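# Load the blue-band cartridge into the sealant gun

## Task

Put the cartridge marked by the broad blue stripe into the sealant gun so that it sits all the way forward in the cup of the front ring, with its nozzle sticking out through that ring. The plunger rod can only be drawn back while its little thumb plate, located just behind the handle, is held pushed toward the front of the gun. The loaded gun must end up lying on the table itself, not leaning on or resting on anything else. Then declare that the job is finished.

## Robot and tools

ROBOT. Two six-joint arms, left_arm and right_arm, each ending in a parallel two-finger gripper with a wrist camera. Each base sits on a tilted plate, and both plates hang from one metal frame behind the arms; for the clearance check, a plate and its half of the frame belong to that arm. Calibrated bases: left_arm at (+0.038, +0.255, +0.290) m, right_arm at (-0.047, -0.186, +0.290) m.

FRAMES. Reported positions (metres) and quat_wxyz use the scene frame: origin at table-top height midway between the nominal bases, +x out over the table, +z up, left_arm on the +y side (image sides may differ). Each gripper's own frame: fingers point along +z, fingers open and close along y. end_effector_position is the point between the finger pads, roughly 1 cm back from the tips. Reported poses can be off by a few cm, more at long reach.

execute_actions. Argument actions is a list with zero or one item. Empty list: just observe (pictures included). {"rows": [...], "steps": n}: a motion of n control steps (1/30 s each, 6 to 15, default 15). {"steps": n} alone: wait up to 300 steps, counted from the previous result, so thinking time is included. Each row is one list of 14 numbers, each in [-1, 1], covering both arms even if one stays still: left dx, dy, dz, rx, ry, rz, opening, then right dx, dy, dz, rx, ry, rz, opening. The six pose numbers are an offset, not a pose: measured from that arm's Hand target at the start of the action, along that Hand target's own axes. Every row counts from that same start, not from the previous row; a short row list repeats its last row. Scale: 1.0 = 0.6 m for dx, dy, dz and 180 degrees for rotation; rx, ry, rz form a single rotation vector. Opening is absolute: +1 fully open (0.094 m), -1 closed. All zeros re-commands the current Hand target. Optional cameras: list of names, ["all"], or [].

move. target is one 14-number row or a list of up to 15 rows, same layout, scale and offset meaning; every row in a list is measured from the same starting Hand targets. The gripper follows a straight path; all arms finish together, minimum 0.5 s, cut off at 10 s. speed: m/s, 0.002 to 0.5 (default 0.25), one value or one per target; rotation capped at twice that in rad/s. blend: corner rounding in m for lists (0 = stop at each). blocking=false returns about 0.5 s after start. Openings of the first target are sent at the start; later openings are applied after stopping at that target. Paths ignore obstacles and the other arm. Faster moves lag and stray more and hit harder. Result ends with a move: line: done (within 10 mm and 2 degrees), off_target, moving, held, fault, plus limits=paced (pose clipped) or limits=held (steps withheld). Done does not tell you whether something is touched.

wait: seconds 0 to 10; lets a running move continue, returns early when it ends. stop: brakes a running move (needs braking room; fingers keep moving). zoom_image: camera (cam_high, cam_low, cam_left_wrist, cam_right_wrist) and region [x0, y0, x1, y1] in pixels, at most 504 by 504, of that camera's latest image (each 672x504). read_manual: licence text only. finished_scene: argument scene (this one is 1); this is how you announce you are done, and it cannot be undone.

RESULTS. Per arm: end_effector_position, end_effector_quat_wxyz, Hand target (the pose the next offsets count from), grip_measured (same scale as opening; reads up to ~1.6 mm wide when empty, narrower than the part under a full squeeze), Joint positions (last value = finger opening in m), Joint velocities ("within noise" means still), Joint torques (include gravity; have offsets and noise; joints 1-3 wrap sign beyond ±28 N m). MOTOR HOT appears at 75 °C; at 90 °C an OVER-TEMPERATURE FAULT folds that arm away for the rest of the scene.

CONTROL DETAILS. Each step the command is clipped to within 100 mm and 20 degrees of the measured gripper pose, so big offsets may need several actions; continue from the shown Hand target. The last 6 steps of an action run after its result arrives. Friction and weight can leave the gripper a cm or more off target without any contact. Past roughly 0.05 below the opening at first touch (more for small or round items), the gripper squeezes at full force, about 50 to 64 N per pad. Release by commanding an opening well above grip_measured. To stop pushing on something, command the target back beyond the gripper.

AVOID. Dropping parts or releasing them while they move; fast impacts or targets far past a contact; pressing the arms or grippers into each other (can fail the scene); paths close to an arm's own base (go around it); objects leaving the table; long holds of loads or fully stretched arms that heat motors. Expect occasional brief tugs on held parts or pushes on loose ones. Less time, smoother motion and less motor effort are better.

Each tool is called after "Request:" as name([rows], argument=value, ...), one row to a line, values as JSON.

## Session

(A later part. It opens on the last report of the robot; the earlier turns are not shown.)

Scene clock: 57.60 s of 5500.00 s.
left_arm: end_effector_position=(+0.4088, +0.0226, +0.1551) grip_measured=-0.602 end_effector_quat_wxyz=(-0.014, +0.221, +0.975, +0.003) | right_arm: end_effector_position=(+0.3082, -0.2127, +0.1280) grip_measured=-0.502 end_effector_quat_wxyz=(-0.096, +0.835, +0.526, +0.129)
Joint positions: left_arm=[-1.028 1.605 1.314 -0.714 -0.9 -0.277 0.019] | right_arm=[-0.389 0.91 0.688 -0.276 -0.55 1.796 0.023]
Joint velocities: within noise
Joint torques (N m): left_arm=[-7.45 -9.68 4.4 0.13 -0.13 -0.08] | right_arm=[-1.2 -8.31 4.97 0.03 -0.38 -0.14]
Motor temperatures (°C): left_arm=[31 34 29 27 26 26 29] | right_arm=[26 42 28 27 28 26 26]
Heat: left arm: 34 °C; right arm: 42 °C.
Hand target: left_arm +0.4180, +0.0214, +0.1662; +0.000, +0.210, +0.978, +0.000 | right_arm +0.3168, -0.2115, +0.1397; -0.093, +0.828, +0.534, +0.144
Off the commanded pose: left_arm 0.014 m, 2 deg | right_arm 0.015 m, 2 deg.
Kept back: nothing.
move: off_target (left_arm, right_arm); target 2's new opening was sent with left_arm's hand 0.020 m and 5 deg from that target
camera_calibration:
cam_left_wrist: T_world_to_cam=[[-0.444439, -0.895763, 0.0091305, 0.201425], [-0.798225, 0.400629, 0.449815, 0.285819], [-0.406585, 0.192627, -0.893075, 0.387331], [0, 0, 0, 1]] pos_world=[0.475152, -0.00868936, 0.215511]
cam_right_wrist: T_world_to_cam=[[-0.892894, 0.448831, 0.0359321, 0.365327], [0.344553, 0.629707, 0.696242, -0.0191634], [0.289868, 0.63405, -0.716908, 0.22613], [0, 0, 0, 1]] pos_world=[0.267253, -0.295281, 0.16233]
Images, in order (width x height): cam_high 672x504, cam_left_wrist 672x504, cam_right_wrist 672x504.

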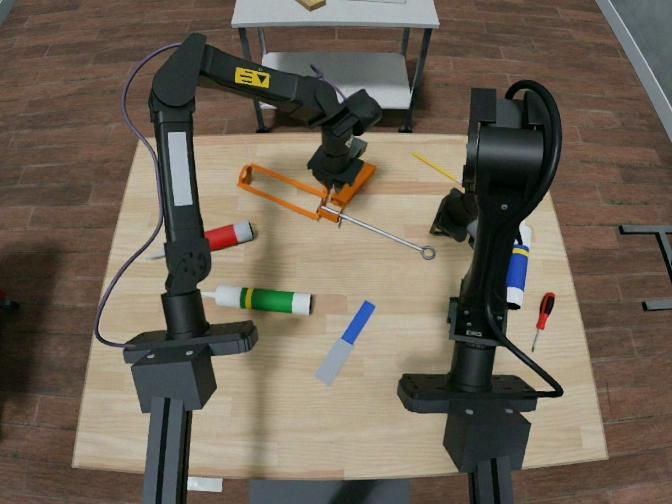

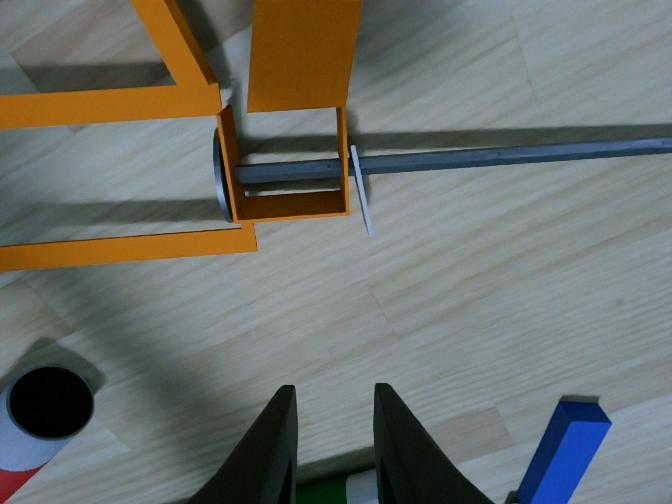

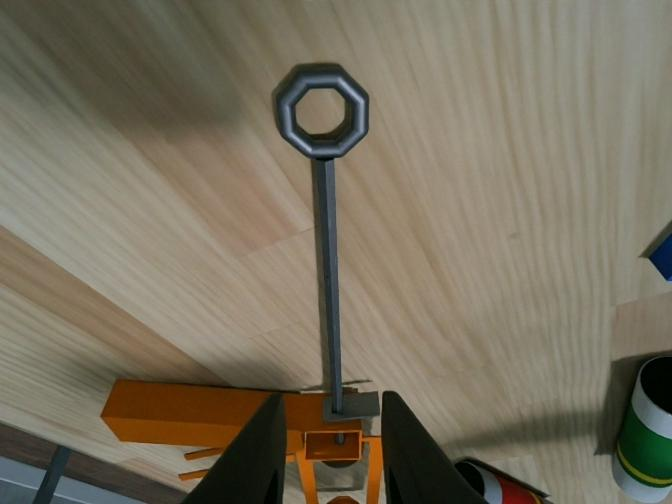

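Request:
move(target=[0.0447,0.4798,-0.065,0,0,0,-0.6,-0.367,0.0723,-0.1672,0.0959,-0.0801,-0.5513,0.7], speed=0.25, cameras=["cam_right_wrist","cam_left_wrist","cam_high"])

Scene clock: 64.23 s of 5500.00 s.
left_arm: end_effector_position=(+0.5034, +0.2941, +0.1908) grip_measured=-0.602 end_effector_quat_wxyz=(-0.020, +0.209, +0.978, +0.005) | right_arm: end_effector_position=(+0.2506, -0.4362, +0.1555) grip_measured=+0.698 end_effector_quat_wxyz=(-0.018, +0.136, +0.990, +0.008)
Joint positions: left_arm=[-0.107 1.1 1.409 -0.887 -0.217 0.455 0.019] | right_arm=[-1.173 1.346 1.047 -0.624 -0.837 -0.594 0.08]
Joint velocities: within noise
Joint torques (N m): left_arm=[-0.12 -15.23 7.17 0.16 0.16 0.07] | right_arm=[-5.59 -3.95 4.74 0.31 -0.18 -0.16]
Motor temperatures (°C): left_arm=[31 36 30 27 26 26 29] | right_arm=[26 41 29 27 28 26 26]
Heat: left arm: 36 °C; right arm: 41 °C.
Hand target: left_arm +0.5120, +0.2947, +0.2054; +0.000, +0.210, +0.978, +0.000 | right_arm +0.2570, -0.4492, +0.1595; +0.000, +0.122, +0.993, +0.000
Off the commanded pose: left_arm 0.017 m, 2 deg | right_arm 0.015 m, 3 deg.
Kept back: nothing.
move: off_target (left_arm, right_arm)
camera_calibration:
cam_left_wrist: T_world_to_cam=[[-0.423406, -0.905911, 0.00728074, 0.479045], [-0.802419, 0.378743, 0.461169, 0.242933], [-0.420536, 0.18942, -0.887282, 0.412313], [0, 0, 0, 1]] pos_world=[0.571157, 0.263862, 0.250316]
cam_right_wrist: T_world_to_cam=[[-0.294614, -0.955583, -0.00803765, -0.342541], [-0.845697, 0.2568, 0.467814, 0.293358], [-0.444971, 0.144622, -0.883791, 0.400835], [0, 0, 0, 1]] pos_world=[0.325535, -0.46063, 0.214264]
Images, in order (width x height): cam_high 672x504, cam_left_wrist 672x504, cam_right_wrist 672x504.

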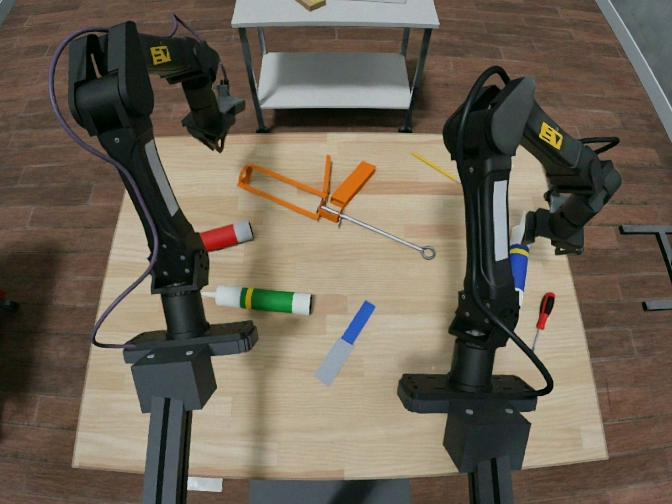

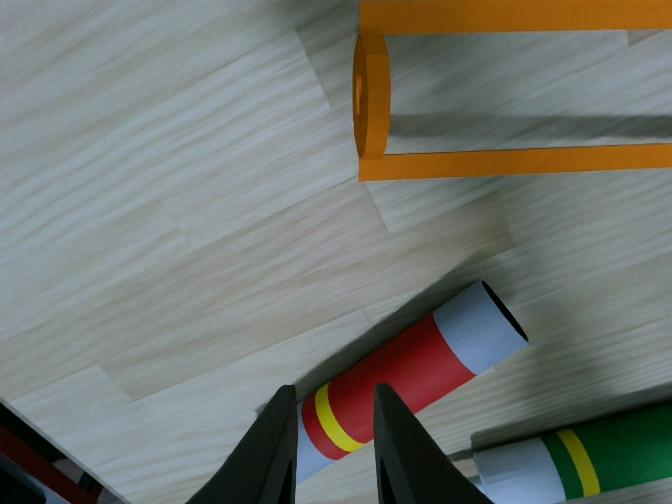

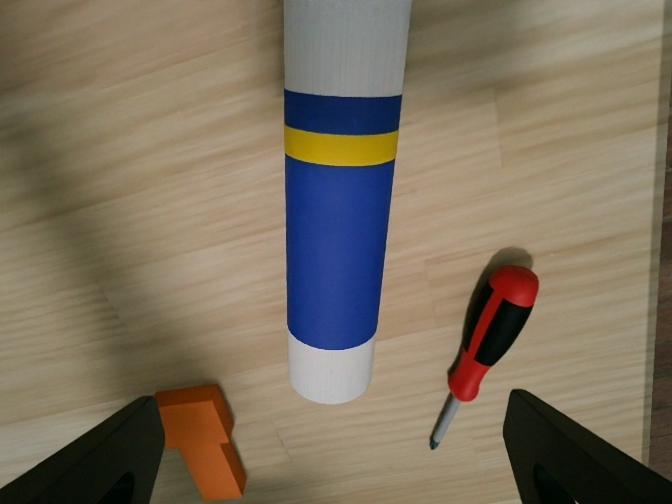

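Request:
move(target=[0,0,0,0,0,0,-0.6,0.034,0.005,0.2,0,0,0.011,0.7], speed=0.15, cameras=["cam_right_wrist"])

Scene clock: 67.30 s of 5500.00 s.
left_arm: end_effector_position=(+0.5030, +0.2939, +0.1908) grip_measured=-0.602 end_effector_quat_wxyz=(-0.021, +0.210, +0.978, +0.004) | right_arm: end_effector_position=(+0.2399, -0.4379, +0.0437) grip_measured=+0.698 end_effector_quat_wxyz=(-0.003, +0.135, +0.991, +0.006)
Joint positions: left_arm=[-0.107 1.1 1.409 -0.888 -0.216 0.455 0.019] | right_arm=[-0.926 1.594 0.941 -0.06 -0.679 -0.323 0.08]
Joint velocities: within noise
Joint torques (N m): left_arm=[-0.12 -15.24 7.17 0.16 0.18 0.06] | right_arm=[-3.64 -5.35 1.48 0.46 0.13 0.09]
Motor temperatures (°C): left_arm=[30 37 30 27 26 26 29] | right_arm=[26 40 29 27 28 26 26]
Heat: left arm: 37 °C; right arm: 40 °C.
Hand target: left_arm +0.5120, +0.2948, +0.2054; +0.000, +0.210, +0.978, +0.000 | right_arm +0.2381, -0.4413, +0.0395; +0.000, +0.139, +0.990, +0.000
Off the commanded pose: left_arm 0.017 m, 2 deg | right_arm 0.006 m, 1 deg.
Kept back: nothing.
move: off_target (left_arm)
camera_calibration:
cam_right_wrist: T_world_to_cam=[[-0.291718, -0.956473, -0.00769493, -0.349306], [-0.859501, 0.258595, 0.440893, 0.342335], [-0.419713, 0.135231, -0.897526, 0.288032], [0, 0, 0, 1]] pos_world=[0.313229, -0.461579, 0.104895]
Images, in order (width x height): cam_right_wrist 672x504.

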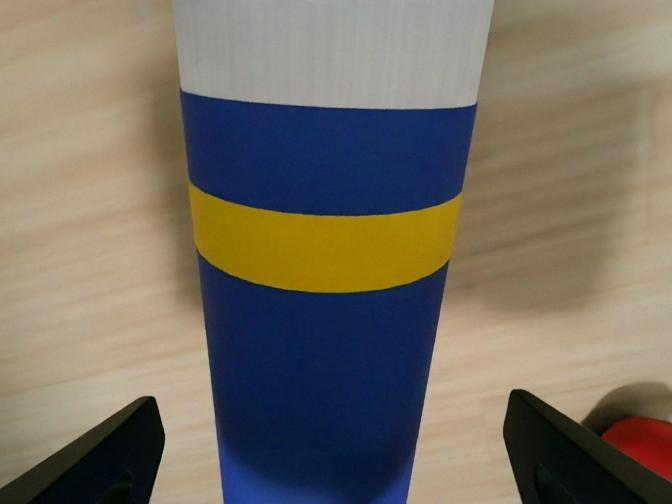

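Request:
move([
  [0,0,0,0,0,0,-0.6,0.012,0,0.016,0,0,0,0.7],
  [0,0,0,0,0,0,-0.6,0.012,0,0.016,0,0,0,0.1],
  [0,0,0,0,0,0,-0.6,0.012,0,0.016,0,0,0,-0.25],
], speed=0.08, cameras=["cam_right_wrist"])

Scene clock: 70.90 s of 5500.00 s.
left_arm: end_effector_position=(+0.5031, +0.2936, +0.1908) grip_measured=-0.602 end_effector_quat_wxyz=(-0.020, +0.209, +0.978, +0.004) | right_arm: end_effector_position=(+0.2341, -0.4364, +0.0341) grip_measured=+0.026 end_effector_quat_wxyz=(-0.002, +0.138, +0.990, +0.004)
Joint positions: left_arm=[-0.107 1.1 1.409 -0.888 -0.214 0.455 0.019] | right_arm=[-0.911 1.621 0.921 -0.001 -0.665 -0.301 0.048]
Joint velocities: within noise
Joint torques (N m): left_arm=[-0.12 -15.23 7.17 0.17 0.18 0.05] | right_arm=[-3.81 -5.22 1.28 0.46 0.12 0.07]
Motor temperatures (°C): left_arm=[30 39 30 27 26 26 29] | right_arm=[26 39 28 27 28 26 26]
Heat: left arm: 39 °C; right arm: 39 °C.
Hand target: left_arm +0.5120, +0.2948, +0.2054; +0.000, +0.210, +0.978, +0.000 | right_arm +0.2311, -0.4393, +0.0299; +0.000, +0.139, +0.990, +0.000
Off the commanded pose: left_arm 0.017 m, 2 deg | right_arm 0.006 m, 1 deg.
Kept back: nothing.
move: off_target (left_arm)
camera_calibration:
cam_right_wrist: T_world_to_cam=[[-0.297832, -0.954607, -0.00468305, -0.347462], [-0.858366, 0.265653, 0.438903, 0.344045], [-0.417736, 0.134739, -0.898522, 0.276079], [0, 0, 0, 1]] pos_world=[0.30716, -0.460284, 0.0954339]
Images, in order (width x height): cam_right_wrist 672x504.

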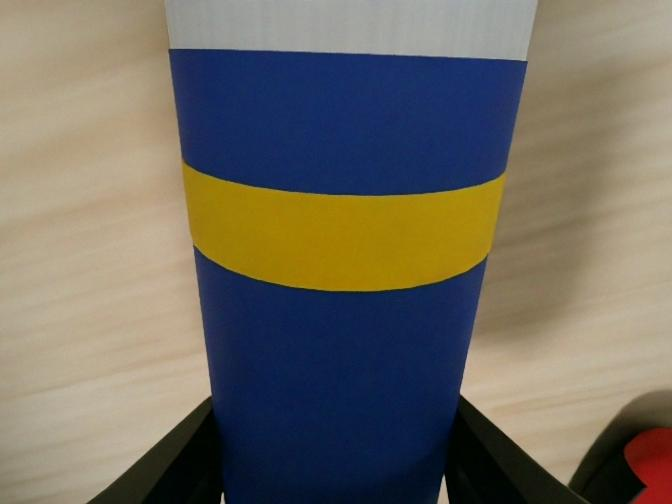

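Request:
move([
  [0,0,0,0,0,0,-0.6,0,0,-0.2,0,0,0,-0.25],
  [0,0,0,0,0,0,-0.6,-0.0935,0.84,-0.167,0.0564,0.0636,-0.4597,-0.25],
], speed=[0.15,0.22], blend=[0.03,0], cameras=["cam_right_wrist","cam_left_wrist","cam_high"])

Scene clock: 77.17 s of 5500.00 s.
left_arm: end_effector_position=(+0.5031, +0.2936, +0.1908) grip_measured=-0.602 end_effector_quat_wxyz=(-0.020, +0.209, +0.978, +0.004) | right_arm: end_effector_position=(+0.4471, +0.0132, +0.1203) grip_measured=+0.007 end_effector_quat_wxyz=(-0.068, -0.486, +0.866, -0.096)
Joint positions: left_arm=[-0.107 1.1 1.409 -0.888 -0.214 0.455 0.019] | right_arm=[0.768 1.877 2.025 -1.103 0.926 -0.416 0.047]
Joint velocities: left_arm=[within noise] | right_arm=[-0.002 0.037 0.056 -0.037 0.022 -0.022 0]
Joint torques (N m): left_arm=[-0.12 -15.23 7.17 0.16 0.18 0.06] | right_arm=[9.66 -7.38 5.45 -1.21 -0.04 -0.39]
Motor temperatures (°C): left_arm=[30 41 31 27 26 26 29] | right_arm=[26 40 29 27 28 26 26]
Heat: left arm: 41 °C; right arm: 40 °C.
Hand target: left_arm +0.5120, +0.2948, +0.2054; +0.000, +0.210, +0.978, +0.000 | right_arm +0.4235, +0.0298, +0.1305; -0.101, -0.550, +0.827, -0.067
Off the commanded pose: left_arm 0.017 m, 2 deg | right_arm 0.031 m, 10 deg.
Kept back: nothing.
move: off_target (left_arm, right_arm)
camera_calibration:
cam_left_wrist: T_world_to_cam=[[-0.423389, -0.905888, 0.0104323, 0.477876], [-0.801751, 0.38003, 0.461274, 0.242071], [-0.421827, 0.186934, -0.887197, 0.413597], [0, 0, 0, 1]] pos_world=[0.570874, 0.263592, 0.250295]
cam_right_wrist: T_world_to_cam=[[0.841949, -0.528619, 0.108094, -0.383287], [-0.476283, -0.63401, 0.60925, 0.190178], [-0.253528, -0.56444, -0.785577, 0.30419], [0, 0, 0, 1]] pos_world=[0.490407, 0.0896594, 0.16453]
Images, in order (width x height): cam_high 672x504, cam_left_wrist 672x504, cam_right_wrist 672x504.

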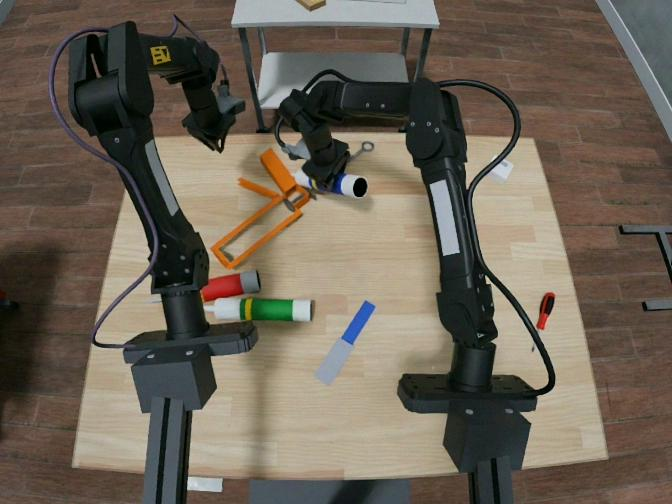

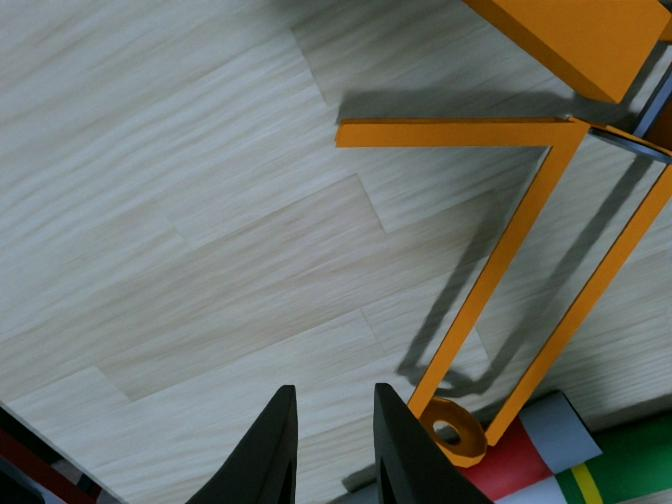

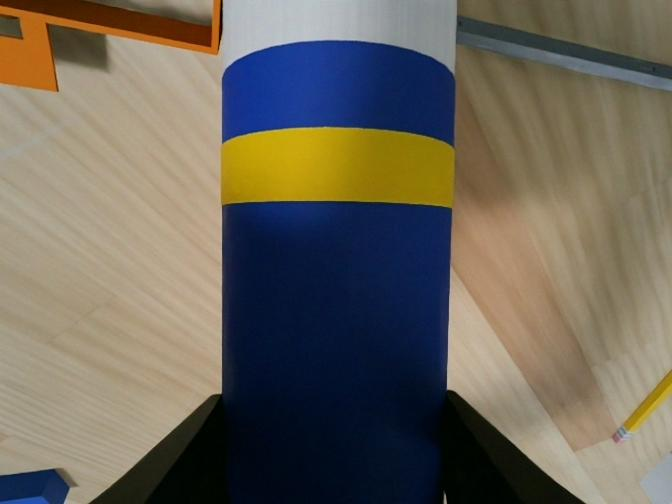

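Request:
execute_actions(actions=[], cameras=["all"])

Request:
zoom_image(camera="cam_high", region=[190, 70, 430, 290])

Request:
zoom_image(camera="cam_low", region=[150, 150, 500, 400])

Scene clock: 78.63 s of 5500.00 s.
left_arm: end_effector_position=(+0.5031, +0.2936, +0.1908) grip_measured=-0.602 end_effector_quat_wxyz=(-0.020, +0.209, +0.978, +0.004) | right_arm: end_effector_position=(+0.4474, +0.0132, +0.1205) grip_measured=+0.007 end_effector_quat_wxyz=(-0.068, -0.487, +0.866, -0.096)
Joint positions: left_arm=[-0.107 1.1 1.409 -0.888 -0.214 0.455 0.019] | right_arm=[0.768 1.879 2.029 -1.106 0.926 -0.416 0.047]
Joint velocities: within noise
Joint torques (N m): left_arm=[-0.13 -15.23 7.17 0.16 0.18 0.06] | right_arm=[9.66 -7.38 5.45 -1.24 -0.04 -0.4]
Motor temperatures (°C): left_arm=[30 41 31 27 26 26 29] | right_arm=[27 40 29 27 28 26 26]
Heat: left arm: 41 °C; right arm: 40 °C.
Hand target: left_arm +0.5120, +0.2948, +0.2054; +0.000, +0.210, +0.978, +0.000 | right_arm +0.4235, +0.0298, +0.1305; -0.101, -0.550, +0.827, -0.067
Off the commanded pose: left_arm 0.017 m, 2 deg | right_arm 0.031 m, 10 deg.
Steps of this call (1-44: nothing new was sent). Readings (end_effector_position of left_arm | right_arm):
1: (+0.5031, +0.2936, +0.1908) | (+0.4475, +0.0133, +0.1204)
2: (+0.5031, +0.2936, +0.1908) | (+0.4475, +0.0132, +0.1205)
4: (+0.5031, +0.2936, +0.1908) | (+0.4473, +0.0131, +0.1205)
8: (+0.5031, +0.2936, +0.1908) | (+0.4474, +0.0131, +0.1205)
44: the state above
camera_calibration:
cam_left_wrist: T_world_to_cam=[[-0.423389, -0.905888, 0.0104323, 0.477876], [-0.801751, 0.38003, 0.461274, 0.242071], [-0.421827, 0.186934, -0.887197, 0.413597], [0, 0, 0, 1]] pos_world=[0.570874, 0.263592, 0.250295]
cam_right_wrist: T_world_to_cam=[[0.842281, -0.528151, 0.10779, -0.383673], [-0.475635, -0.634105, 0.609657, 0.189907], [-0.253641, -0.564772, -0.785302, 0.304404], [0, 0, 0, 1]] pos_world=[0.490696, 0.089702, 0.164628]

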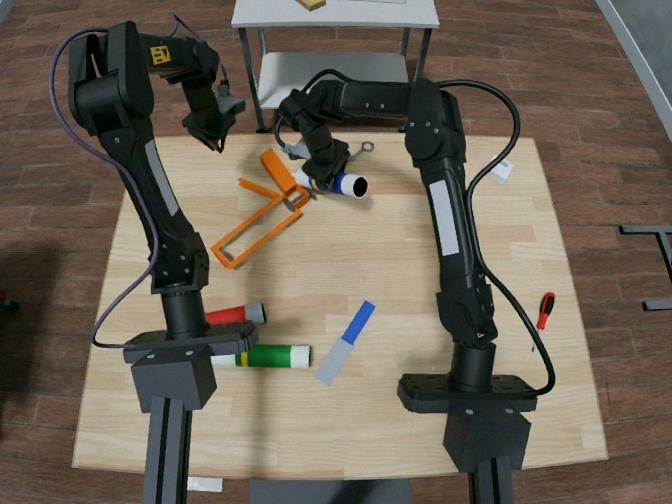

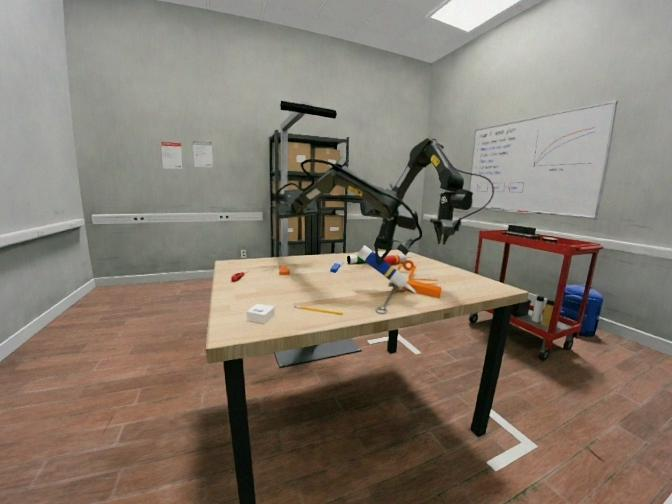

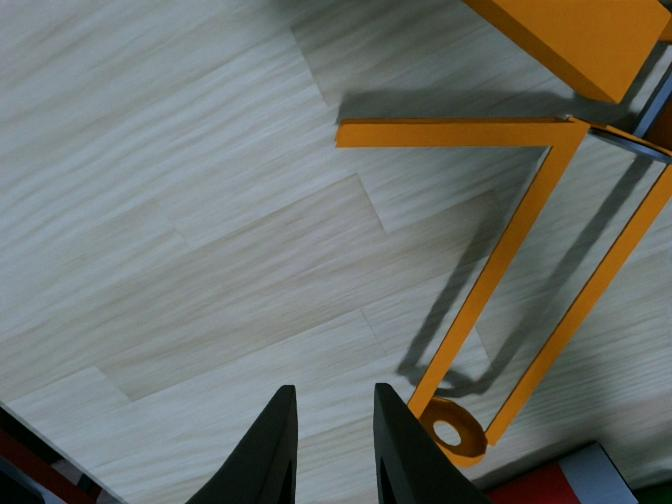

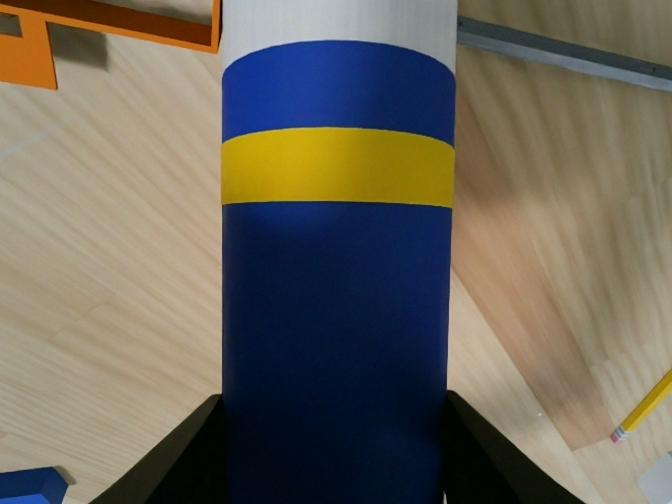

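Scaled by 2.100 from the camera's 672x504 image, which has a finer 960x720 frame.

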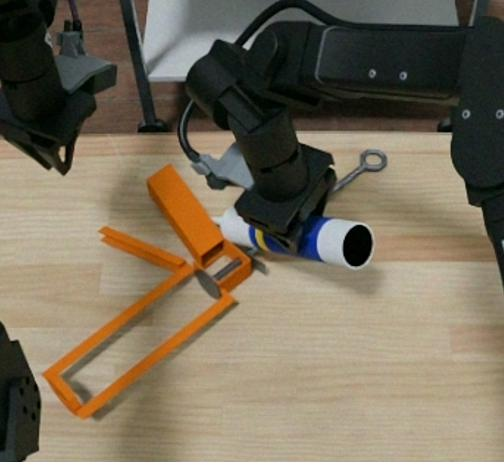

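Scaled by 1.440 from the camera's 672x504 image, which has a finer 960x720 frame.

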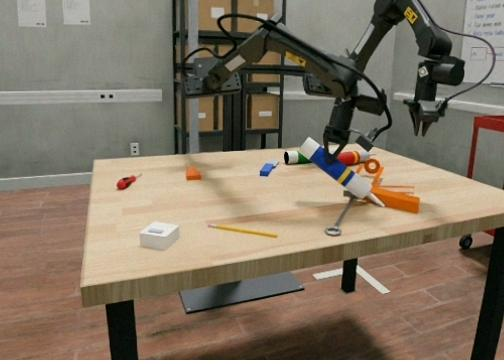

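Request:
move(target=[0,0,0,0,0,0,-0.6,0.0403,0,-0.1617,0,0,0,-0.35], speed=0.12, cameras=["cam_high","cam_low","cam_right_wrist"])

Request:
zoom_image(camera="cam_low", region=[250, 130, 500, 350])

Scene clock: 80.83 s of 5500.00 s.
left_arm: end_effector_position=(+0.5031, +0.2936, +0.1908) grip_measured=-0.602 end_effector_quat_wxyz=(-0.020, +0.209, +0.978, +0.004) | right_arm: end_effector_position=(+0.4245, +0.0303, +0.2032) grip_measured=+0.002 end_effector_quat_wxyz=(-0.081, -0.547, +0.830, -0.073)
Joint positions: left_arm=[-0.107 1.1 1.409 -0.888 -0.214 0.455 0.019] | right_arm=[0.977 1.879 2.184 -1.537 0.984 -0.229 0.047]
Joint velocities: within noise
Joint torques (N m): left_arm=[-0.13 -15.23 7.17 0.16 0.18 0.06] | right_arm=[10.22 -10.97 3.41 -0.74 -0.01 0.1]
Motor temperatures (°C): left_arm=[30 42 31 27 26 26 29] | right_arm=[28 41 29 27 28 26 26]
Heat: left arm: 42 °C; right arm: 41 °C.
Hand target: left_arm +0.5120, +0.2948, +0.2054; +0.000, +0.210, +0.978, +0.000 | right_arm +0.4235, +0.0297, +0.2304; -0.101, -0.550, +0.827, -0.067
Off the commanded pose: left_arm 0.017 m, 2 deg | right_arm 0.027 m, 2 deg.
joint sent to its limit (right arm) — joint 4 (wrist pitch), lower limit.
Kept back: nothing.
move: off_target (left_arm, right_arm)
camera_calibration:
cam_right_wrist: T_world_to_cam=[[0.90969, -0.413408, 0.039456, -0.382485], [-0.347825, -0.70656, 0.616272, 0.0860252], [-0.226894, -0.57434, -0.786545, 0.362396], [0, 0, 0, 1]] pos_world=[0.46009, 0.110798, 0.247117]
Images, in order (width x height): cam_high 672x504, cam_low 672x504, cam_right_wrist 672x504.

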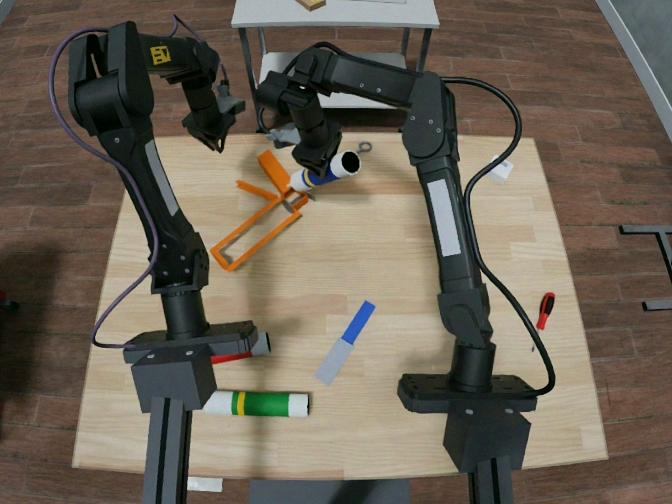

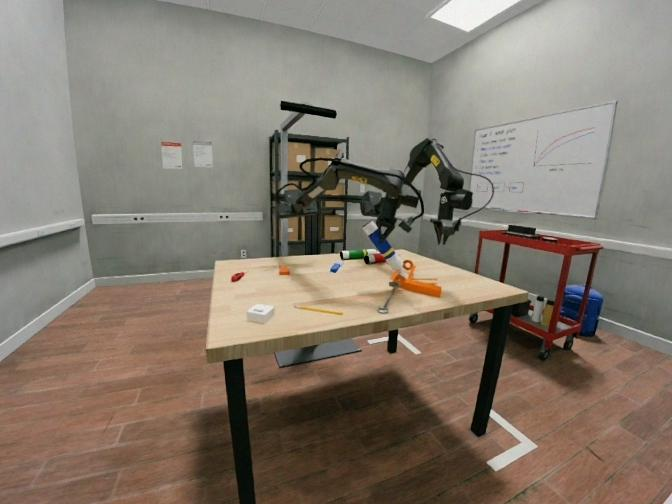

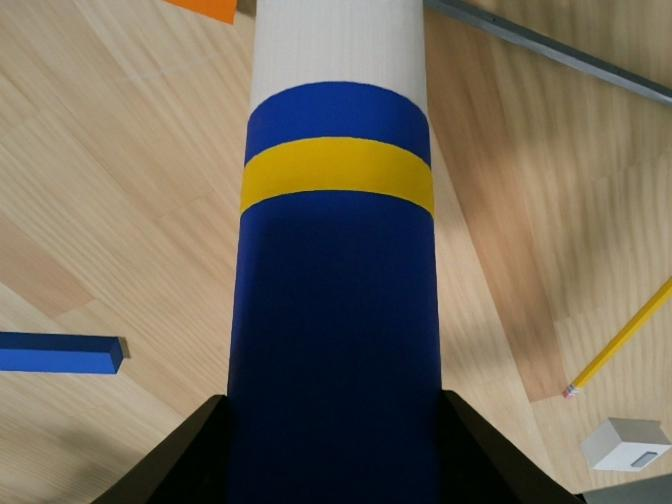

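Scaled by 2.016 from the camera's 672x504 image, which has a finer 960x720 frame.

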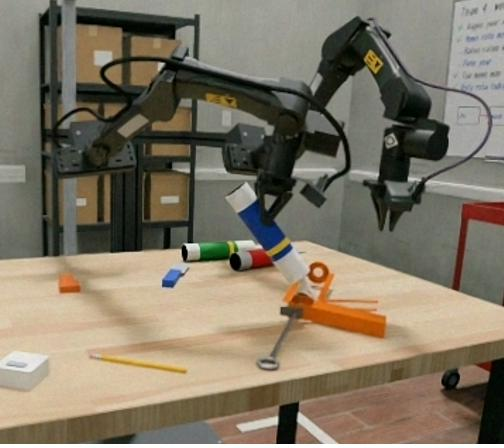

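Request:
execute_actions(actions=[], cameras=["cam_high"])

Scene clock: 81.07 s of 5500.00 s.
left_arm: end_effector_position=(+0.5031, +0.2936, +0.1908) grip_measured=-0.602 end_effector_quat_wxyz=(-0.020, +0.209, +0.978, +0.004) | right_arm: end_effector_position=(+0.4244, +0.0301, +0.2032) grip_measured=+0.002 end_effector_quat_wxyz=(-0.082, -0.547, +0.830, -0.073)
Joint positions: left_arm=[-0.107 1.1 1.409 -0.888 -0.214 0.455 0.019] | right_arm=[0.977 1.879 2.184 -1.539 0.984 -0.229 0.047]
Joint velocities: within noise
Joint torques (N m): left_arm=[-0.13 -15.23 7.17 0.16 0.18 0.06] | right_arm=[10.17 -10.96 3.4 -0.7 -0.01 0.09]
Motor temperatures (°C): left_arm=[30 42 31 27 26 26 29] | right_arm=[28 41 29 27 28 26 26]
Heat: left arm: 42 °C; right arm: 41 °C.
Hand target: left_arm +0.5120, +0.2948, +0.2054; +0.000, +0.210, +0.978, +0.000 | right_arm +0.4235, +0.0297, +0.2304; -0.101, -0.550, +0.827, -0.067
Off the commanded pose: left_arm 0.017 m, 2 deg | right_arm 0.027 m, 2 deg.
Steps of this call (1-7: nothing new was sent). Readings (end_effector_position of left_arm | right_arm):
1: (+0.5031, +0.2936, +0.1908) | (+0.4245, +0.0303, +0.2032)
2: (+0.5031, +0.2936, +0.1908) | (+0.4245, +0.0303, +0.2032)
4: (+0.5031, +0.2936, +0.1908) | (+0.4244, +0.0301, +0.2032)
7: the state above
Images, in order (width x height): cam_high 672x504.

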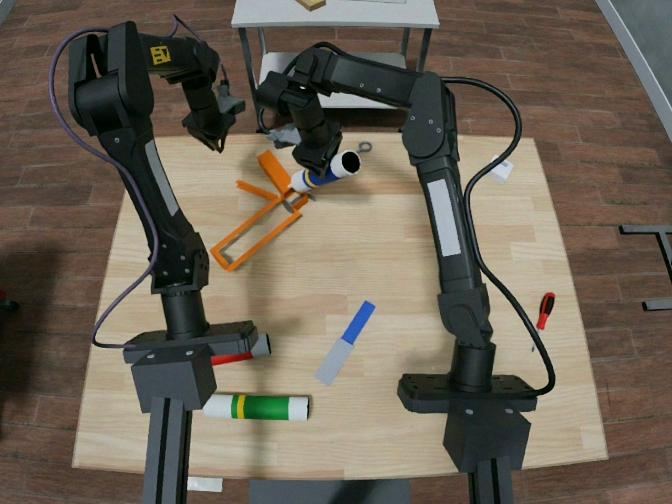

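Request:
wait(seconds=1, cameras=["cam_high"])

Scene clock: 82.23 s of 5500.00 s.
left_arm: end_effector_position=(+0.5031, +0.2936, +0.1908) grip_measured=-0.602 end_effector_quat_wxyz=(-0.020, +0.209, +0.978, +0.004) | right_arm: end_effector_position=(+0.4244, +0.0301, +0.2032) grip_measured=+0.002 end_effector_quat_wxyz=(-0.082, -0.547, +0.830, -0.073)
Joint positions: left_arm=[-0.107 1.1 1.409 -0.888 -0.214 0.455 0.019] | right_arm=[0.977 1.879 2.184 -1.539 0.984 -0.229 0.047]
Joint velocities: within noise
Joint torques (N m): left_arm=[-0.12 -15.23 7.17 0.16 0.18 0.06] | right_arm=[10.18 -10.97 3.41 -0.7 -0.01 0.1]
Motor temperatures (°C): left_arm=[30 42 31 27 26 26 29] | right_arm=[28 41 29 27 28 26 26]
Heat: left arm: 42 °C; right arm: 41 °C.
Hand target: left_arm +0.5120, +0.2948, +0.2054; +0.000, +0.210, +0.978, +0.000 | right_arm +0.4235, +0.0297, +0.2304; -0.101, -0.550, +0.827, -0.067
Off the commanded pose: left_arm 0.017 m, 2 deg | right_arm 0.027 m, 2 deg.
Steps of this call (1-35: nothing new was sent). Readings (end_effector_position of left_arm | right_arm):
1: (+0.5031, +0.2936, +0.1908) | (+0.4244, +0.0301, +0.2032)
2: (+0.5031, +0.2936, +0.1908) | (+0.4244, +0.0301, +0.2032)
4: (+0.5031, +0.2936, +0.1908) | (+0.4244, +0.0301, +0.2032)
8: (+0.5031, +0.2936, +0.1908) | (+0.4244, +0.0301, +0.2032)
35: the state above
Images, in order (width x height): cam_high 672x504.

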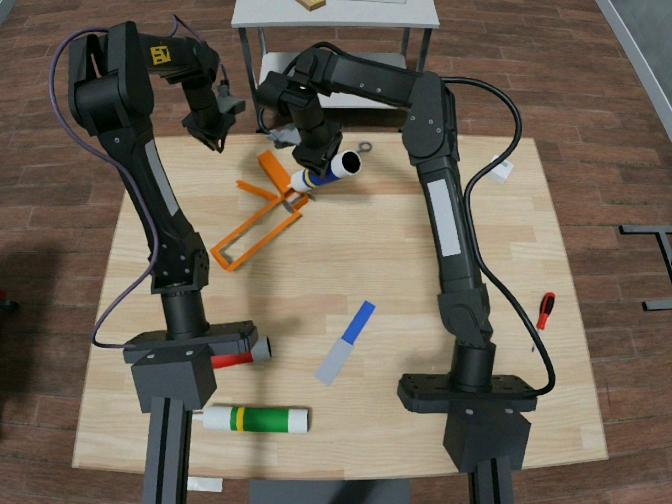

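Request:
wait(seconds=1.5, cameras=["cam_high"])

Scene clock: 83.87 s of 5500.00 s.
left_arm: end_effector_position=(+0.5031, +0.2936, +0.1908) grip_measured=-0.602 end_effector_quat_wxyz=(-0.020, +0.209, +0.978, +0.004) | right_arm: end_effector_position=(+0.4244, +0.0301, +0.2032) grip_measured=+0.002 end_effector_quat_wxyz=(-0.082, -0.547, +0.830, -0.073)
Joint positions: left_arm=[-0.107 1.1 1.409 -0.888 -0.214 0.455 0.019] | right_arm=[0.977 1.879 2.184 -1.539 0.984 -0.228 0.047]
Joint velocities: within noise
Joint torques (N m): left_arm=[-0.12 -15.23 7.17 0.16 0.18 0.06] | right_arm=[10.18 -10.97 3.4 -0.7 -0.01 0.1]
Motor temperatures (°C): left_arm=[29 43 31 27 26 26 29] | right_arm=[29 42 29 27 28 26 27]
Heat: left arm: 43 °C; right arm: 42 °C.
Hand target: left_arm +0.5120, +0.2948, +0.2054; +0.000, +0.210, +0.978, +0.000 | right_arm +0.4235, +0.0297, +0.2304; -0.101, -0.550, +0.827, -0.067
Off the commanded pose: left_arm 0.017 m, 2 deg | right_arm 0.027 m, 2 deg.
Steps of this call (1-49: nothing new was sent). Readings (end_effector_position of left_arm | right_arm):
1: (+0.5031, +0.2936, +0.1908) | (+0.4244, +0.0301, +0.2032)
2: (+0.5031, +0.2936, +0.1908) | (+0.4244, +0.0301, +0.2032)
4: (+0.5031, +0.2936, +0.1908) | (+0.4244, +0.0301, +0.2032)
8: (+0.5031, +0.2936, +0.1908) | (+0.4244, +0.0301, +0.2032)
49: the state above
Images, in order (width x height): cam_high 672x504.

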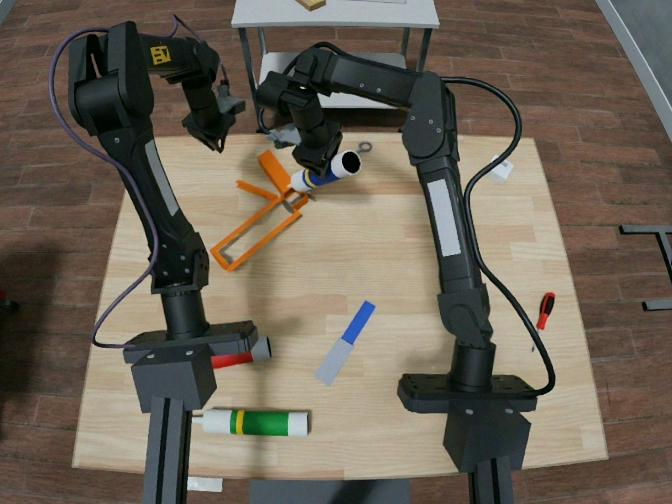

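Request:
move(target=[0,0,0,0,0,0,-0.6,0.4725,0.1053,0.153,0.0975,-0.278,0.3755,-0.45], speed=0.15, cameras=["cam_high","cam_low","cam_right_wrist"])

Request:
zoom_image(camera="cam_low", region=[200, 130, 450, 350])

Scene clock: 92.03 s of 5500.00 s.
left_arm: end_effector_position=(+0.5031, +0.2936, +0.1908) grip_measured=-0.602 end_effector_quat_wxyz=(-0.020, +0.209, +0.978, +0.004) | right_arm: end_effector_position=(+0.2213, -0.2135, +0.1822) grip_measured=+0.001 end_effector_quat_wxyz=(+0.163, -0.015, +0.984, -0.073)
Joint positions: left_arm=[-0.107 1.1 1.409 -0.888 -0.214 0.455 0.019] | right_arm=[0.2 0.037 0.19 -0.354 0.421 -0.088 0.047]
Joint velocities: left_arm=[within noise] | right_arm=[-0.046 -0.017 -0.007 -0.007 -0.11 0.051 0]
Joint torques (N m): left_arm=[-0.12 -15.23 7.17 0.16 0.18 0.06] | right_arm=[-1.39 -3.15 10.5 1.03 0.01 0.1]
Motor temperatures (°C): left_arm=[29 44 31 27 26 26 28] | right_arm=[28 43 29 27 28 26 27]
Heat: left arm: 44 °C; right arm: 43 °C.
Hand target: left_arm +0.5120, +0.2948, +0.2054; +0.000, +0.210, +0.978, +0.000 | right_arm +0.2502, -0.2199, +0.2098; +0.325, -0.002, +0.945, -0.016
Off the commanded pose: left_arm 0.017 m, 2 deg | right_arm 0.040 m, 26 deg; orientation clipped.
joint sent to its limit (right arm) — joint 2 (shoulder), lower limit.
Kept back: nothing.
move: off_target (left_arm, right_arm); limits=paced
camera_calibration:
cam_right_wrist: T_world_to_cam=[[-0.0194434, -0.989518, 0.143094, -0.233806], [-0.992611, 0.0362504, 0.115803, 0.248506], [-0.119776, -0.139785, -0.982911, 0.264592], [0, 0, 0, 1]] pos_world=[0.273816, -0.203378, 0.264749]
Images, in order (width x height): cam_high 672x504, cam_low 672x504, cam_right_wrist 672x504.

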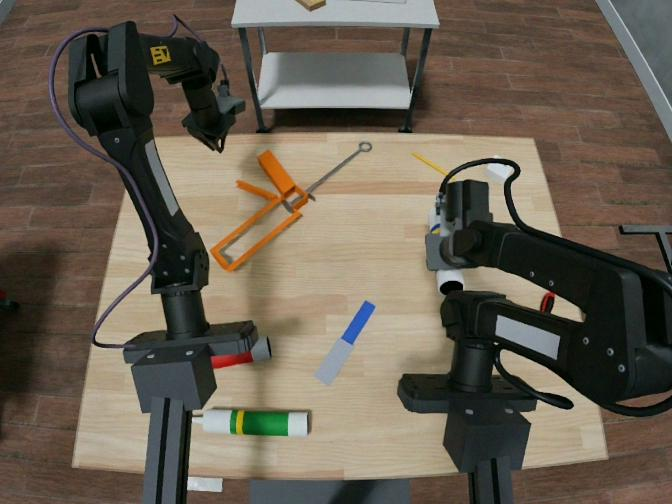

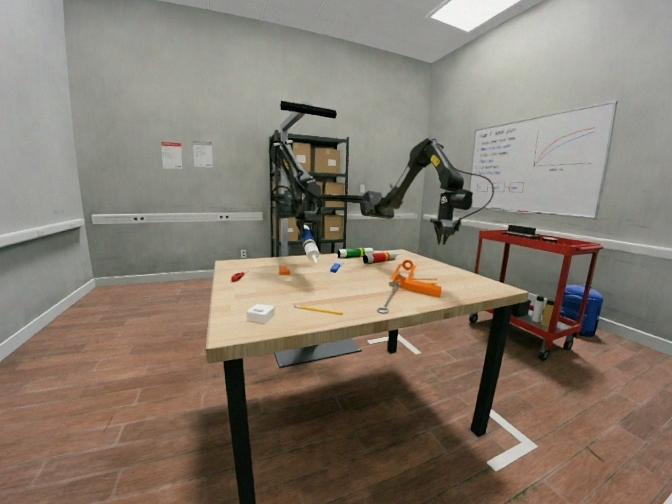

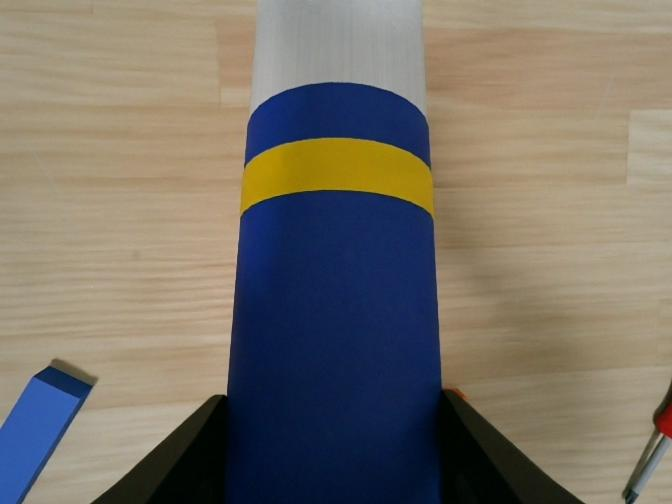

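Scaled by 2.016 from the camera's 672x504 image, which has a finer 960x720 frame.

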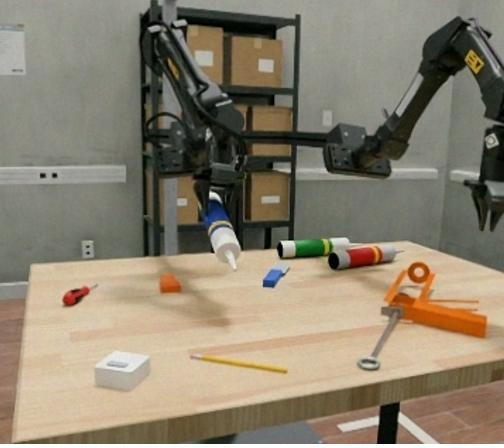

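Request:
move(target=[0,0,0,0,0,0,-0.6,-0.223,-0.033,0.1745,0,-0.028,0,-0.45], speed=0.12, cameras=["cam_high","cam_low","cam_right_wrist"])

Request:
zoom_image(camera="cam_low", region=[200, 130, 450, 350])

Scene clock: 94.80 s of 5500.00 s.
left_arm: end_effector_position=(+0.5031, +0.2936, +0.1908) grip_measured=-0.602 end_effector_quat_wxyz=(-0.020, +0.209, +0.978, +0.004) | right_arm: end_effector_position=(+0.3526, -0.2380, +0.1767) grip_measured=+0.001 end_effector_quat_wxyz=(+0.253, +0.008, +0.967, -0.016)
Joint positions: left_arm=[-0.107 1.1 1.409 -0.888 -0.214 0.455 0.019] | right_arm=[-0.235 0.601 0.468 0.117 -0.128 -0.085 0.047]
Joint velocities: within noise
Joint torques (N m): left_arm=[-0.12 -15.21 7.17 0.16 0.18 0.05] | right_arm=[-0.25 -4.86 9.22 2.98 -0.2 0.09]
Motor temperatures (°C): left_arm=[29 44 31 27 26 26 28] | right_arm=[28 42 31 28 28 26 27]
Heat: left arm: 44 °C; right arm: 42 °C.
Hand target: left_arm +0.5120, +0.2948, +0.2054; +0.000, +0.210, +0.978, +0.000 | right_arm +0.4200, -0.2409, +0.2103; +0.367, -0.003, +0.930, -0.016
Off the commanded pose: left_arm 0.017 m, 2 deg | right_arm 0.075 m, 14 deg.
Kept back: nothing.
move: off_target (left_arm, right_arm); limits=paced
camera_calibration:
cam_right_wrist: T_world_to_cam=[[-0.0468101, -0.998748, 0.0176439, -0.225116], [-0.996947, 0.0456062, -0.0633729, 0.415794], [0.0624889, -0.0205566, -0.997834, 0.238296], [0, 0, 0, 1]] pos_world=[0.389097, -0.238898, 0.268102]
Images, in order (width x height): cam_high 672x504, cam_low 672x504, cam_right_wrist 672x504.

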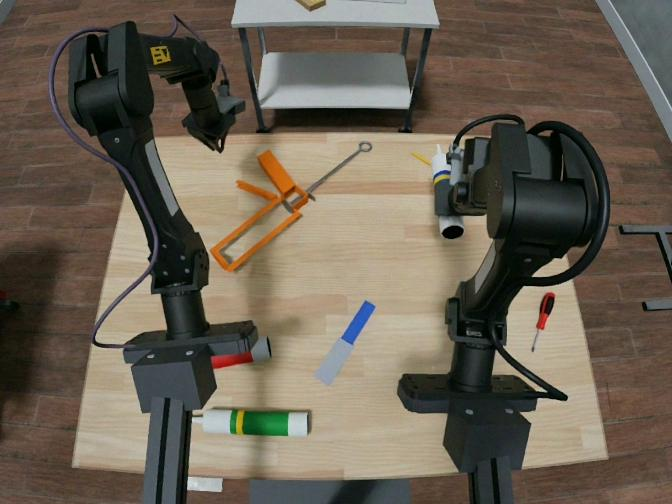

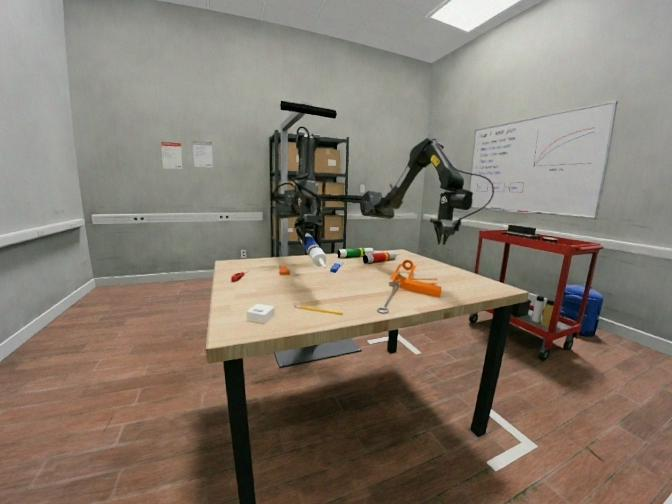

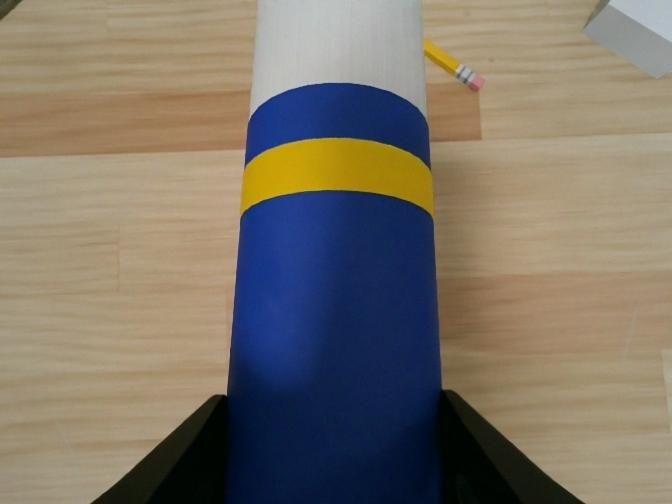

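Scaled by 2.016 from the camera's 672x504 image, which has a finer 960x720 frame.

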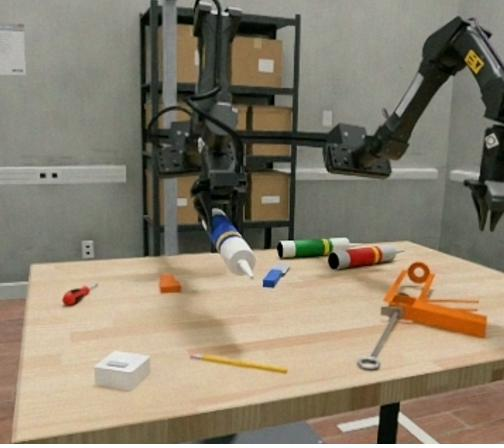

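Request:
move(target=[0,0,0,0,0,0,-0.6,0,0,0,0,0,0,-0.45], speed=0.15, cameras=["cam_low"])

Scene clock: 95.73 s of 5500.00 s.
left_arm: end_effector_position=(+0.5031, +0.2936, +0.1908) grip_measured=-0.602 end_effector_quat_wxyz=(-0.020, +0.209, +0.978, +0.004) | right_arm: end_effector_position=(+0.3534, -0.2378, +0.1769) grip_measured=+0.001 end_effector_quat_wxyz=(+0.255, +0.009, +0.967, -0.015)
Joint positions: left_arm=[-0.107 1.1 1.409 -0.888 -0.214 0.455 0.019] | right_arm=[-0.235 0.602 0.468 0.121 -0.129 -0.082 0.047]
Joint velocities: within noise
Joint torques (N m): left_arm=[-0.12 -15.23 7.17 0.16 0.18 0.06] | right_arm=[-0.25 -4.82 9.24 3.01 -0.19 0.08]
Motor temperatures (°C): left_arm=[29 45 31 27 26 26 28] | right_arm=[28 41 31 29 28 26 27]
Heat: left arm: 45 °C; right arm: 41 °C.
Hand target: left_arm +0.5120, +0.2948, +0.2054; +0.000, +0.210, +0.978, +0.000 | right_arm +0.4199, -0.2409, +0.2102; +0.367, -0.003, +0.930, -0.016
Off the commanded pose: left_arm 0.017 m, 2 deg | right_arm 0.075 m, 14 deg.
Kept back: nothing.
move: off_target (left_arm, right_arm)
Images, in order (width x height): cam_low 672x504.

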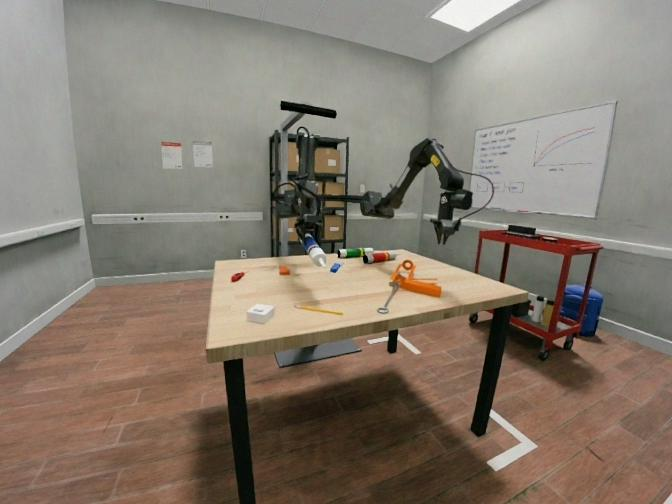

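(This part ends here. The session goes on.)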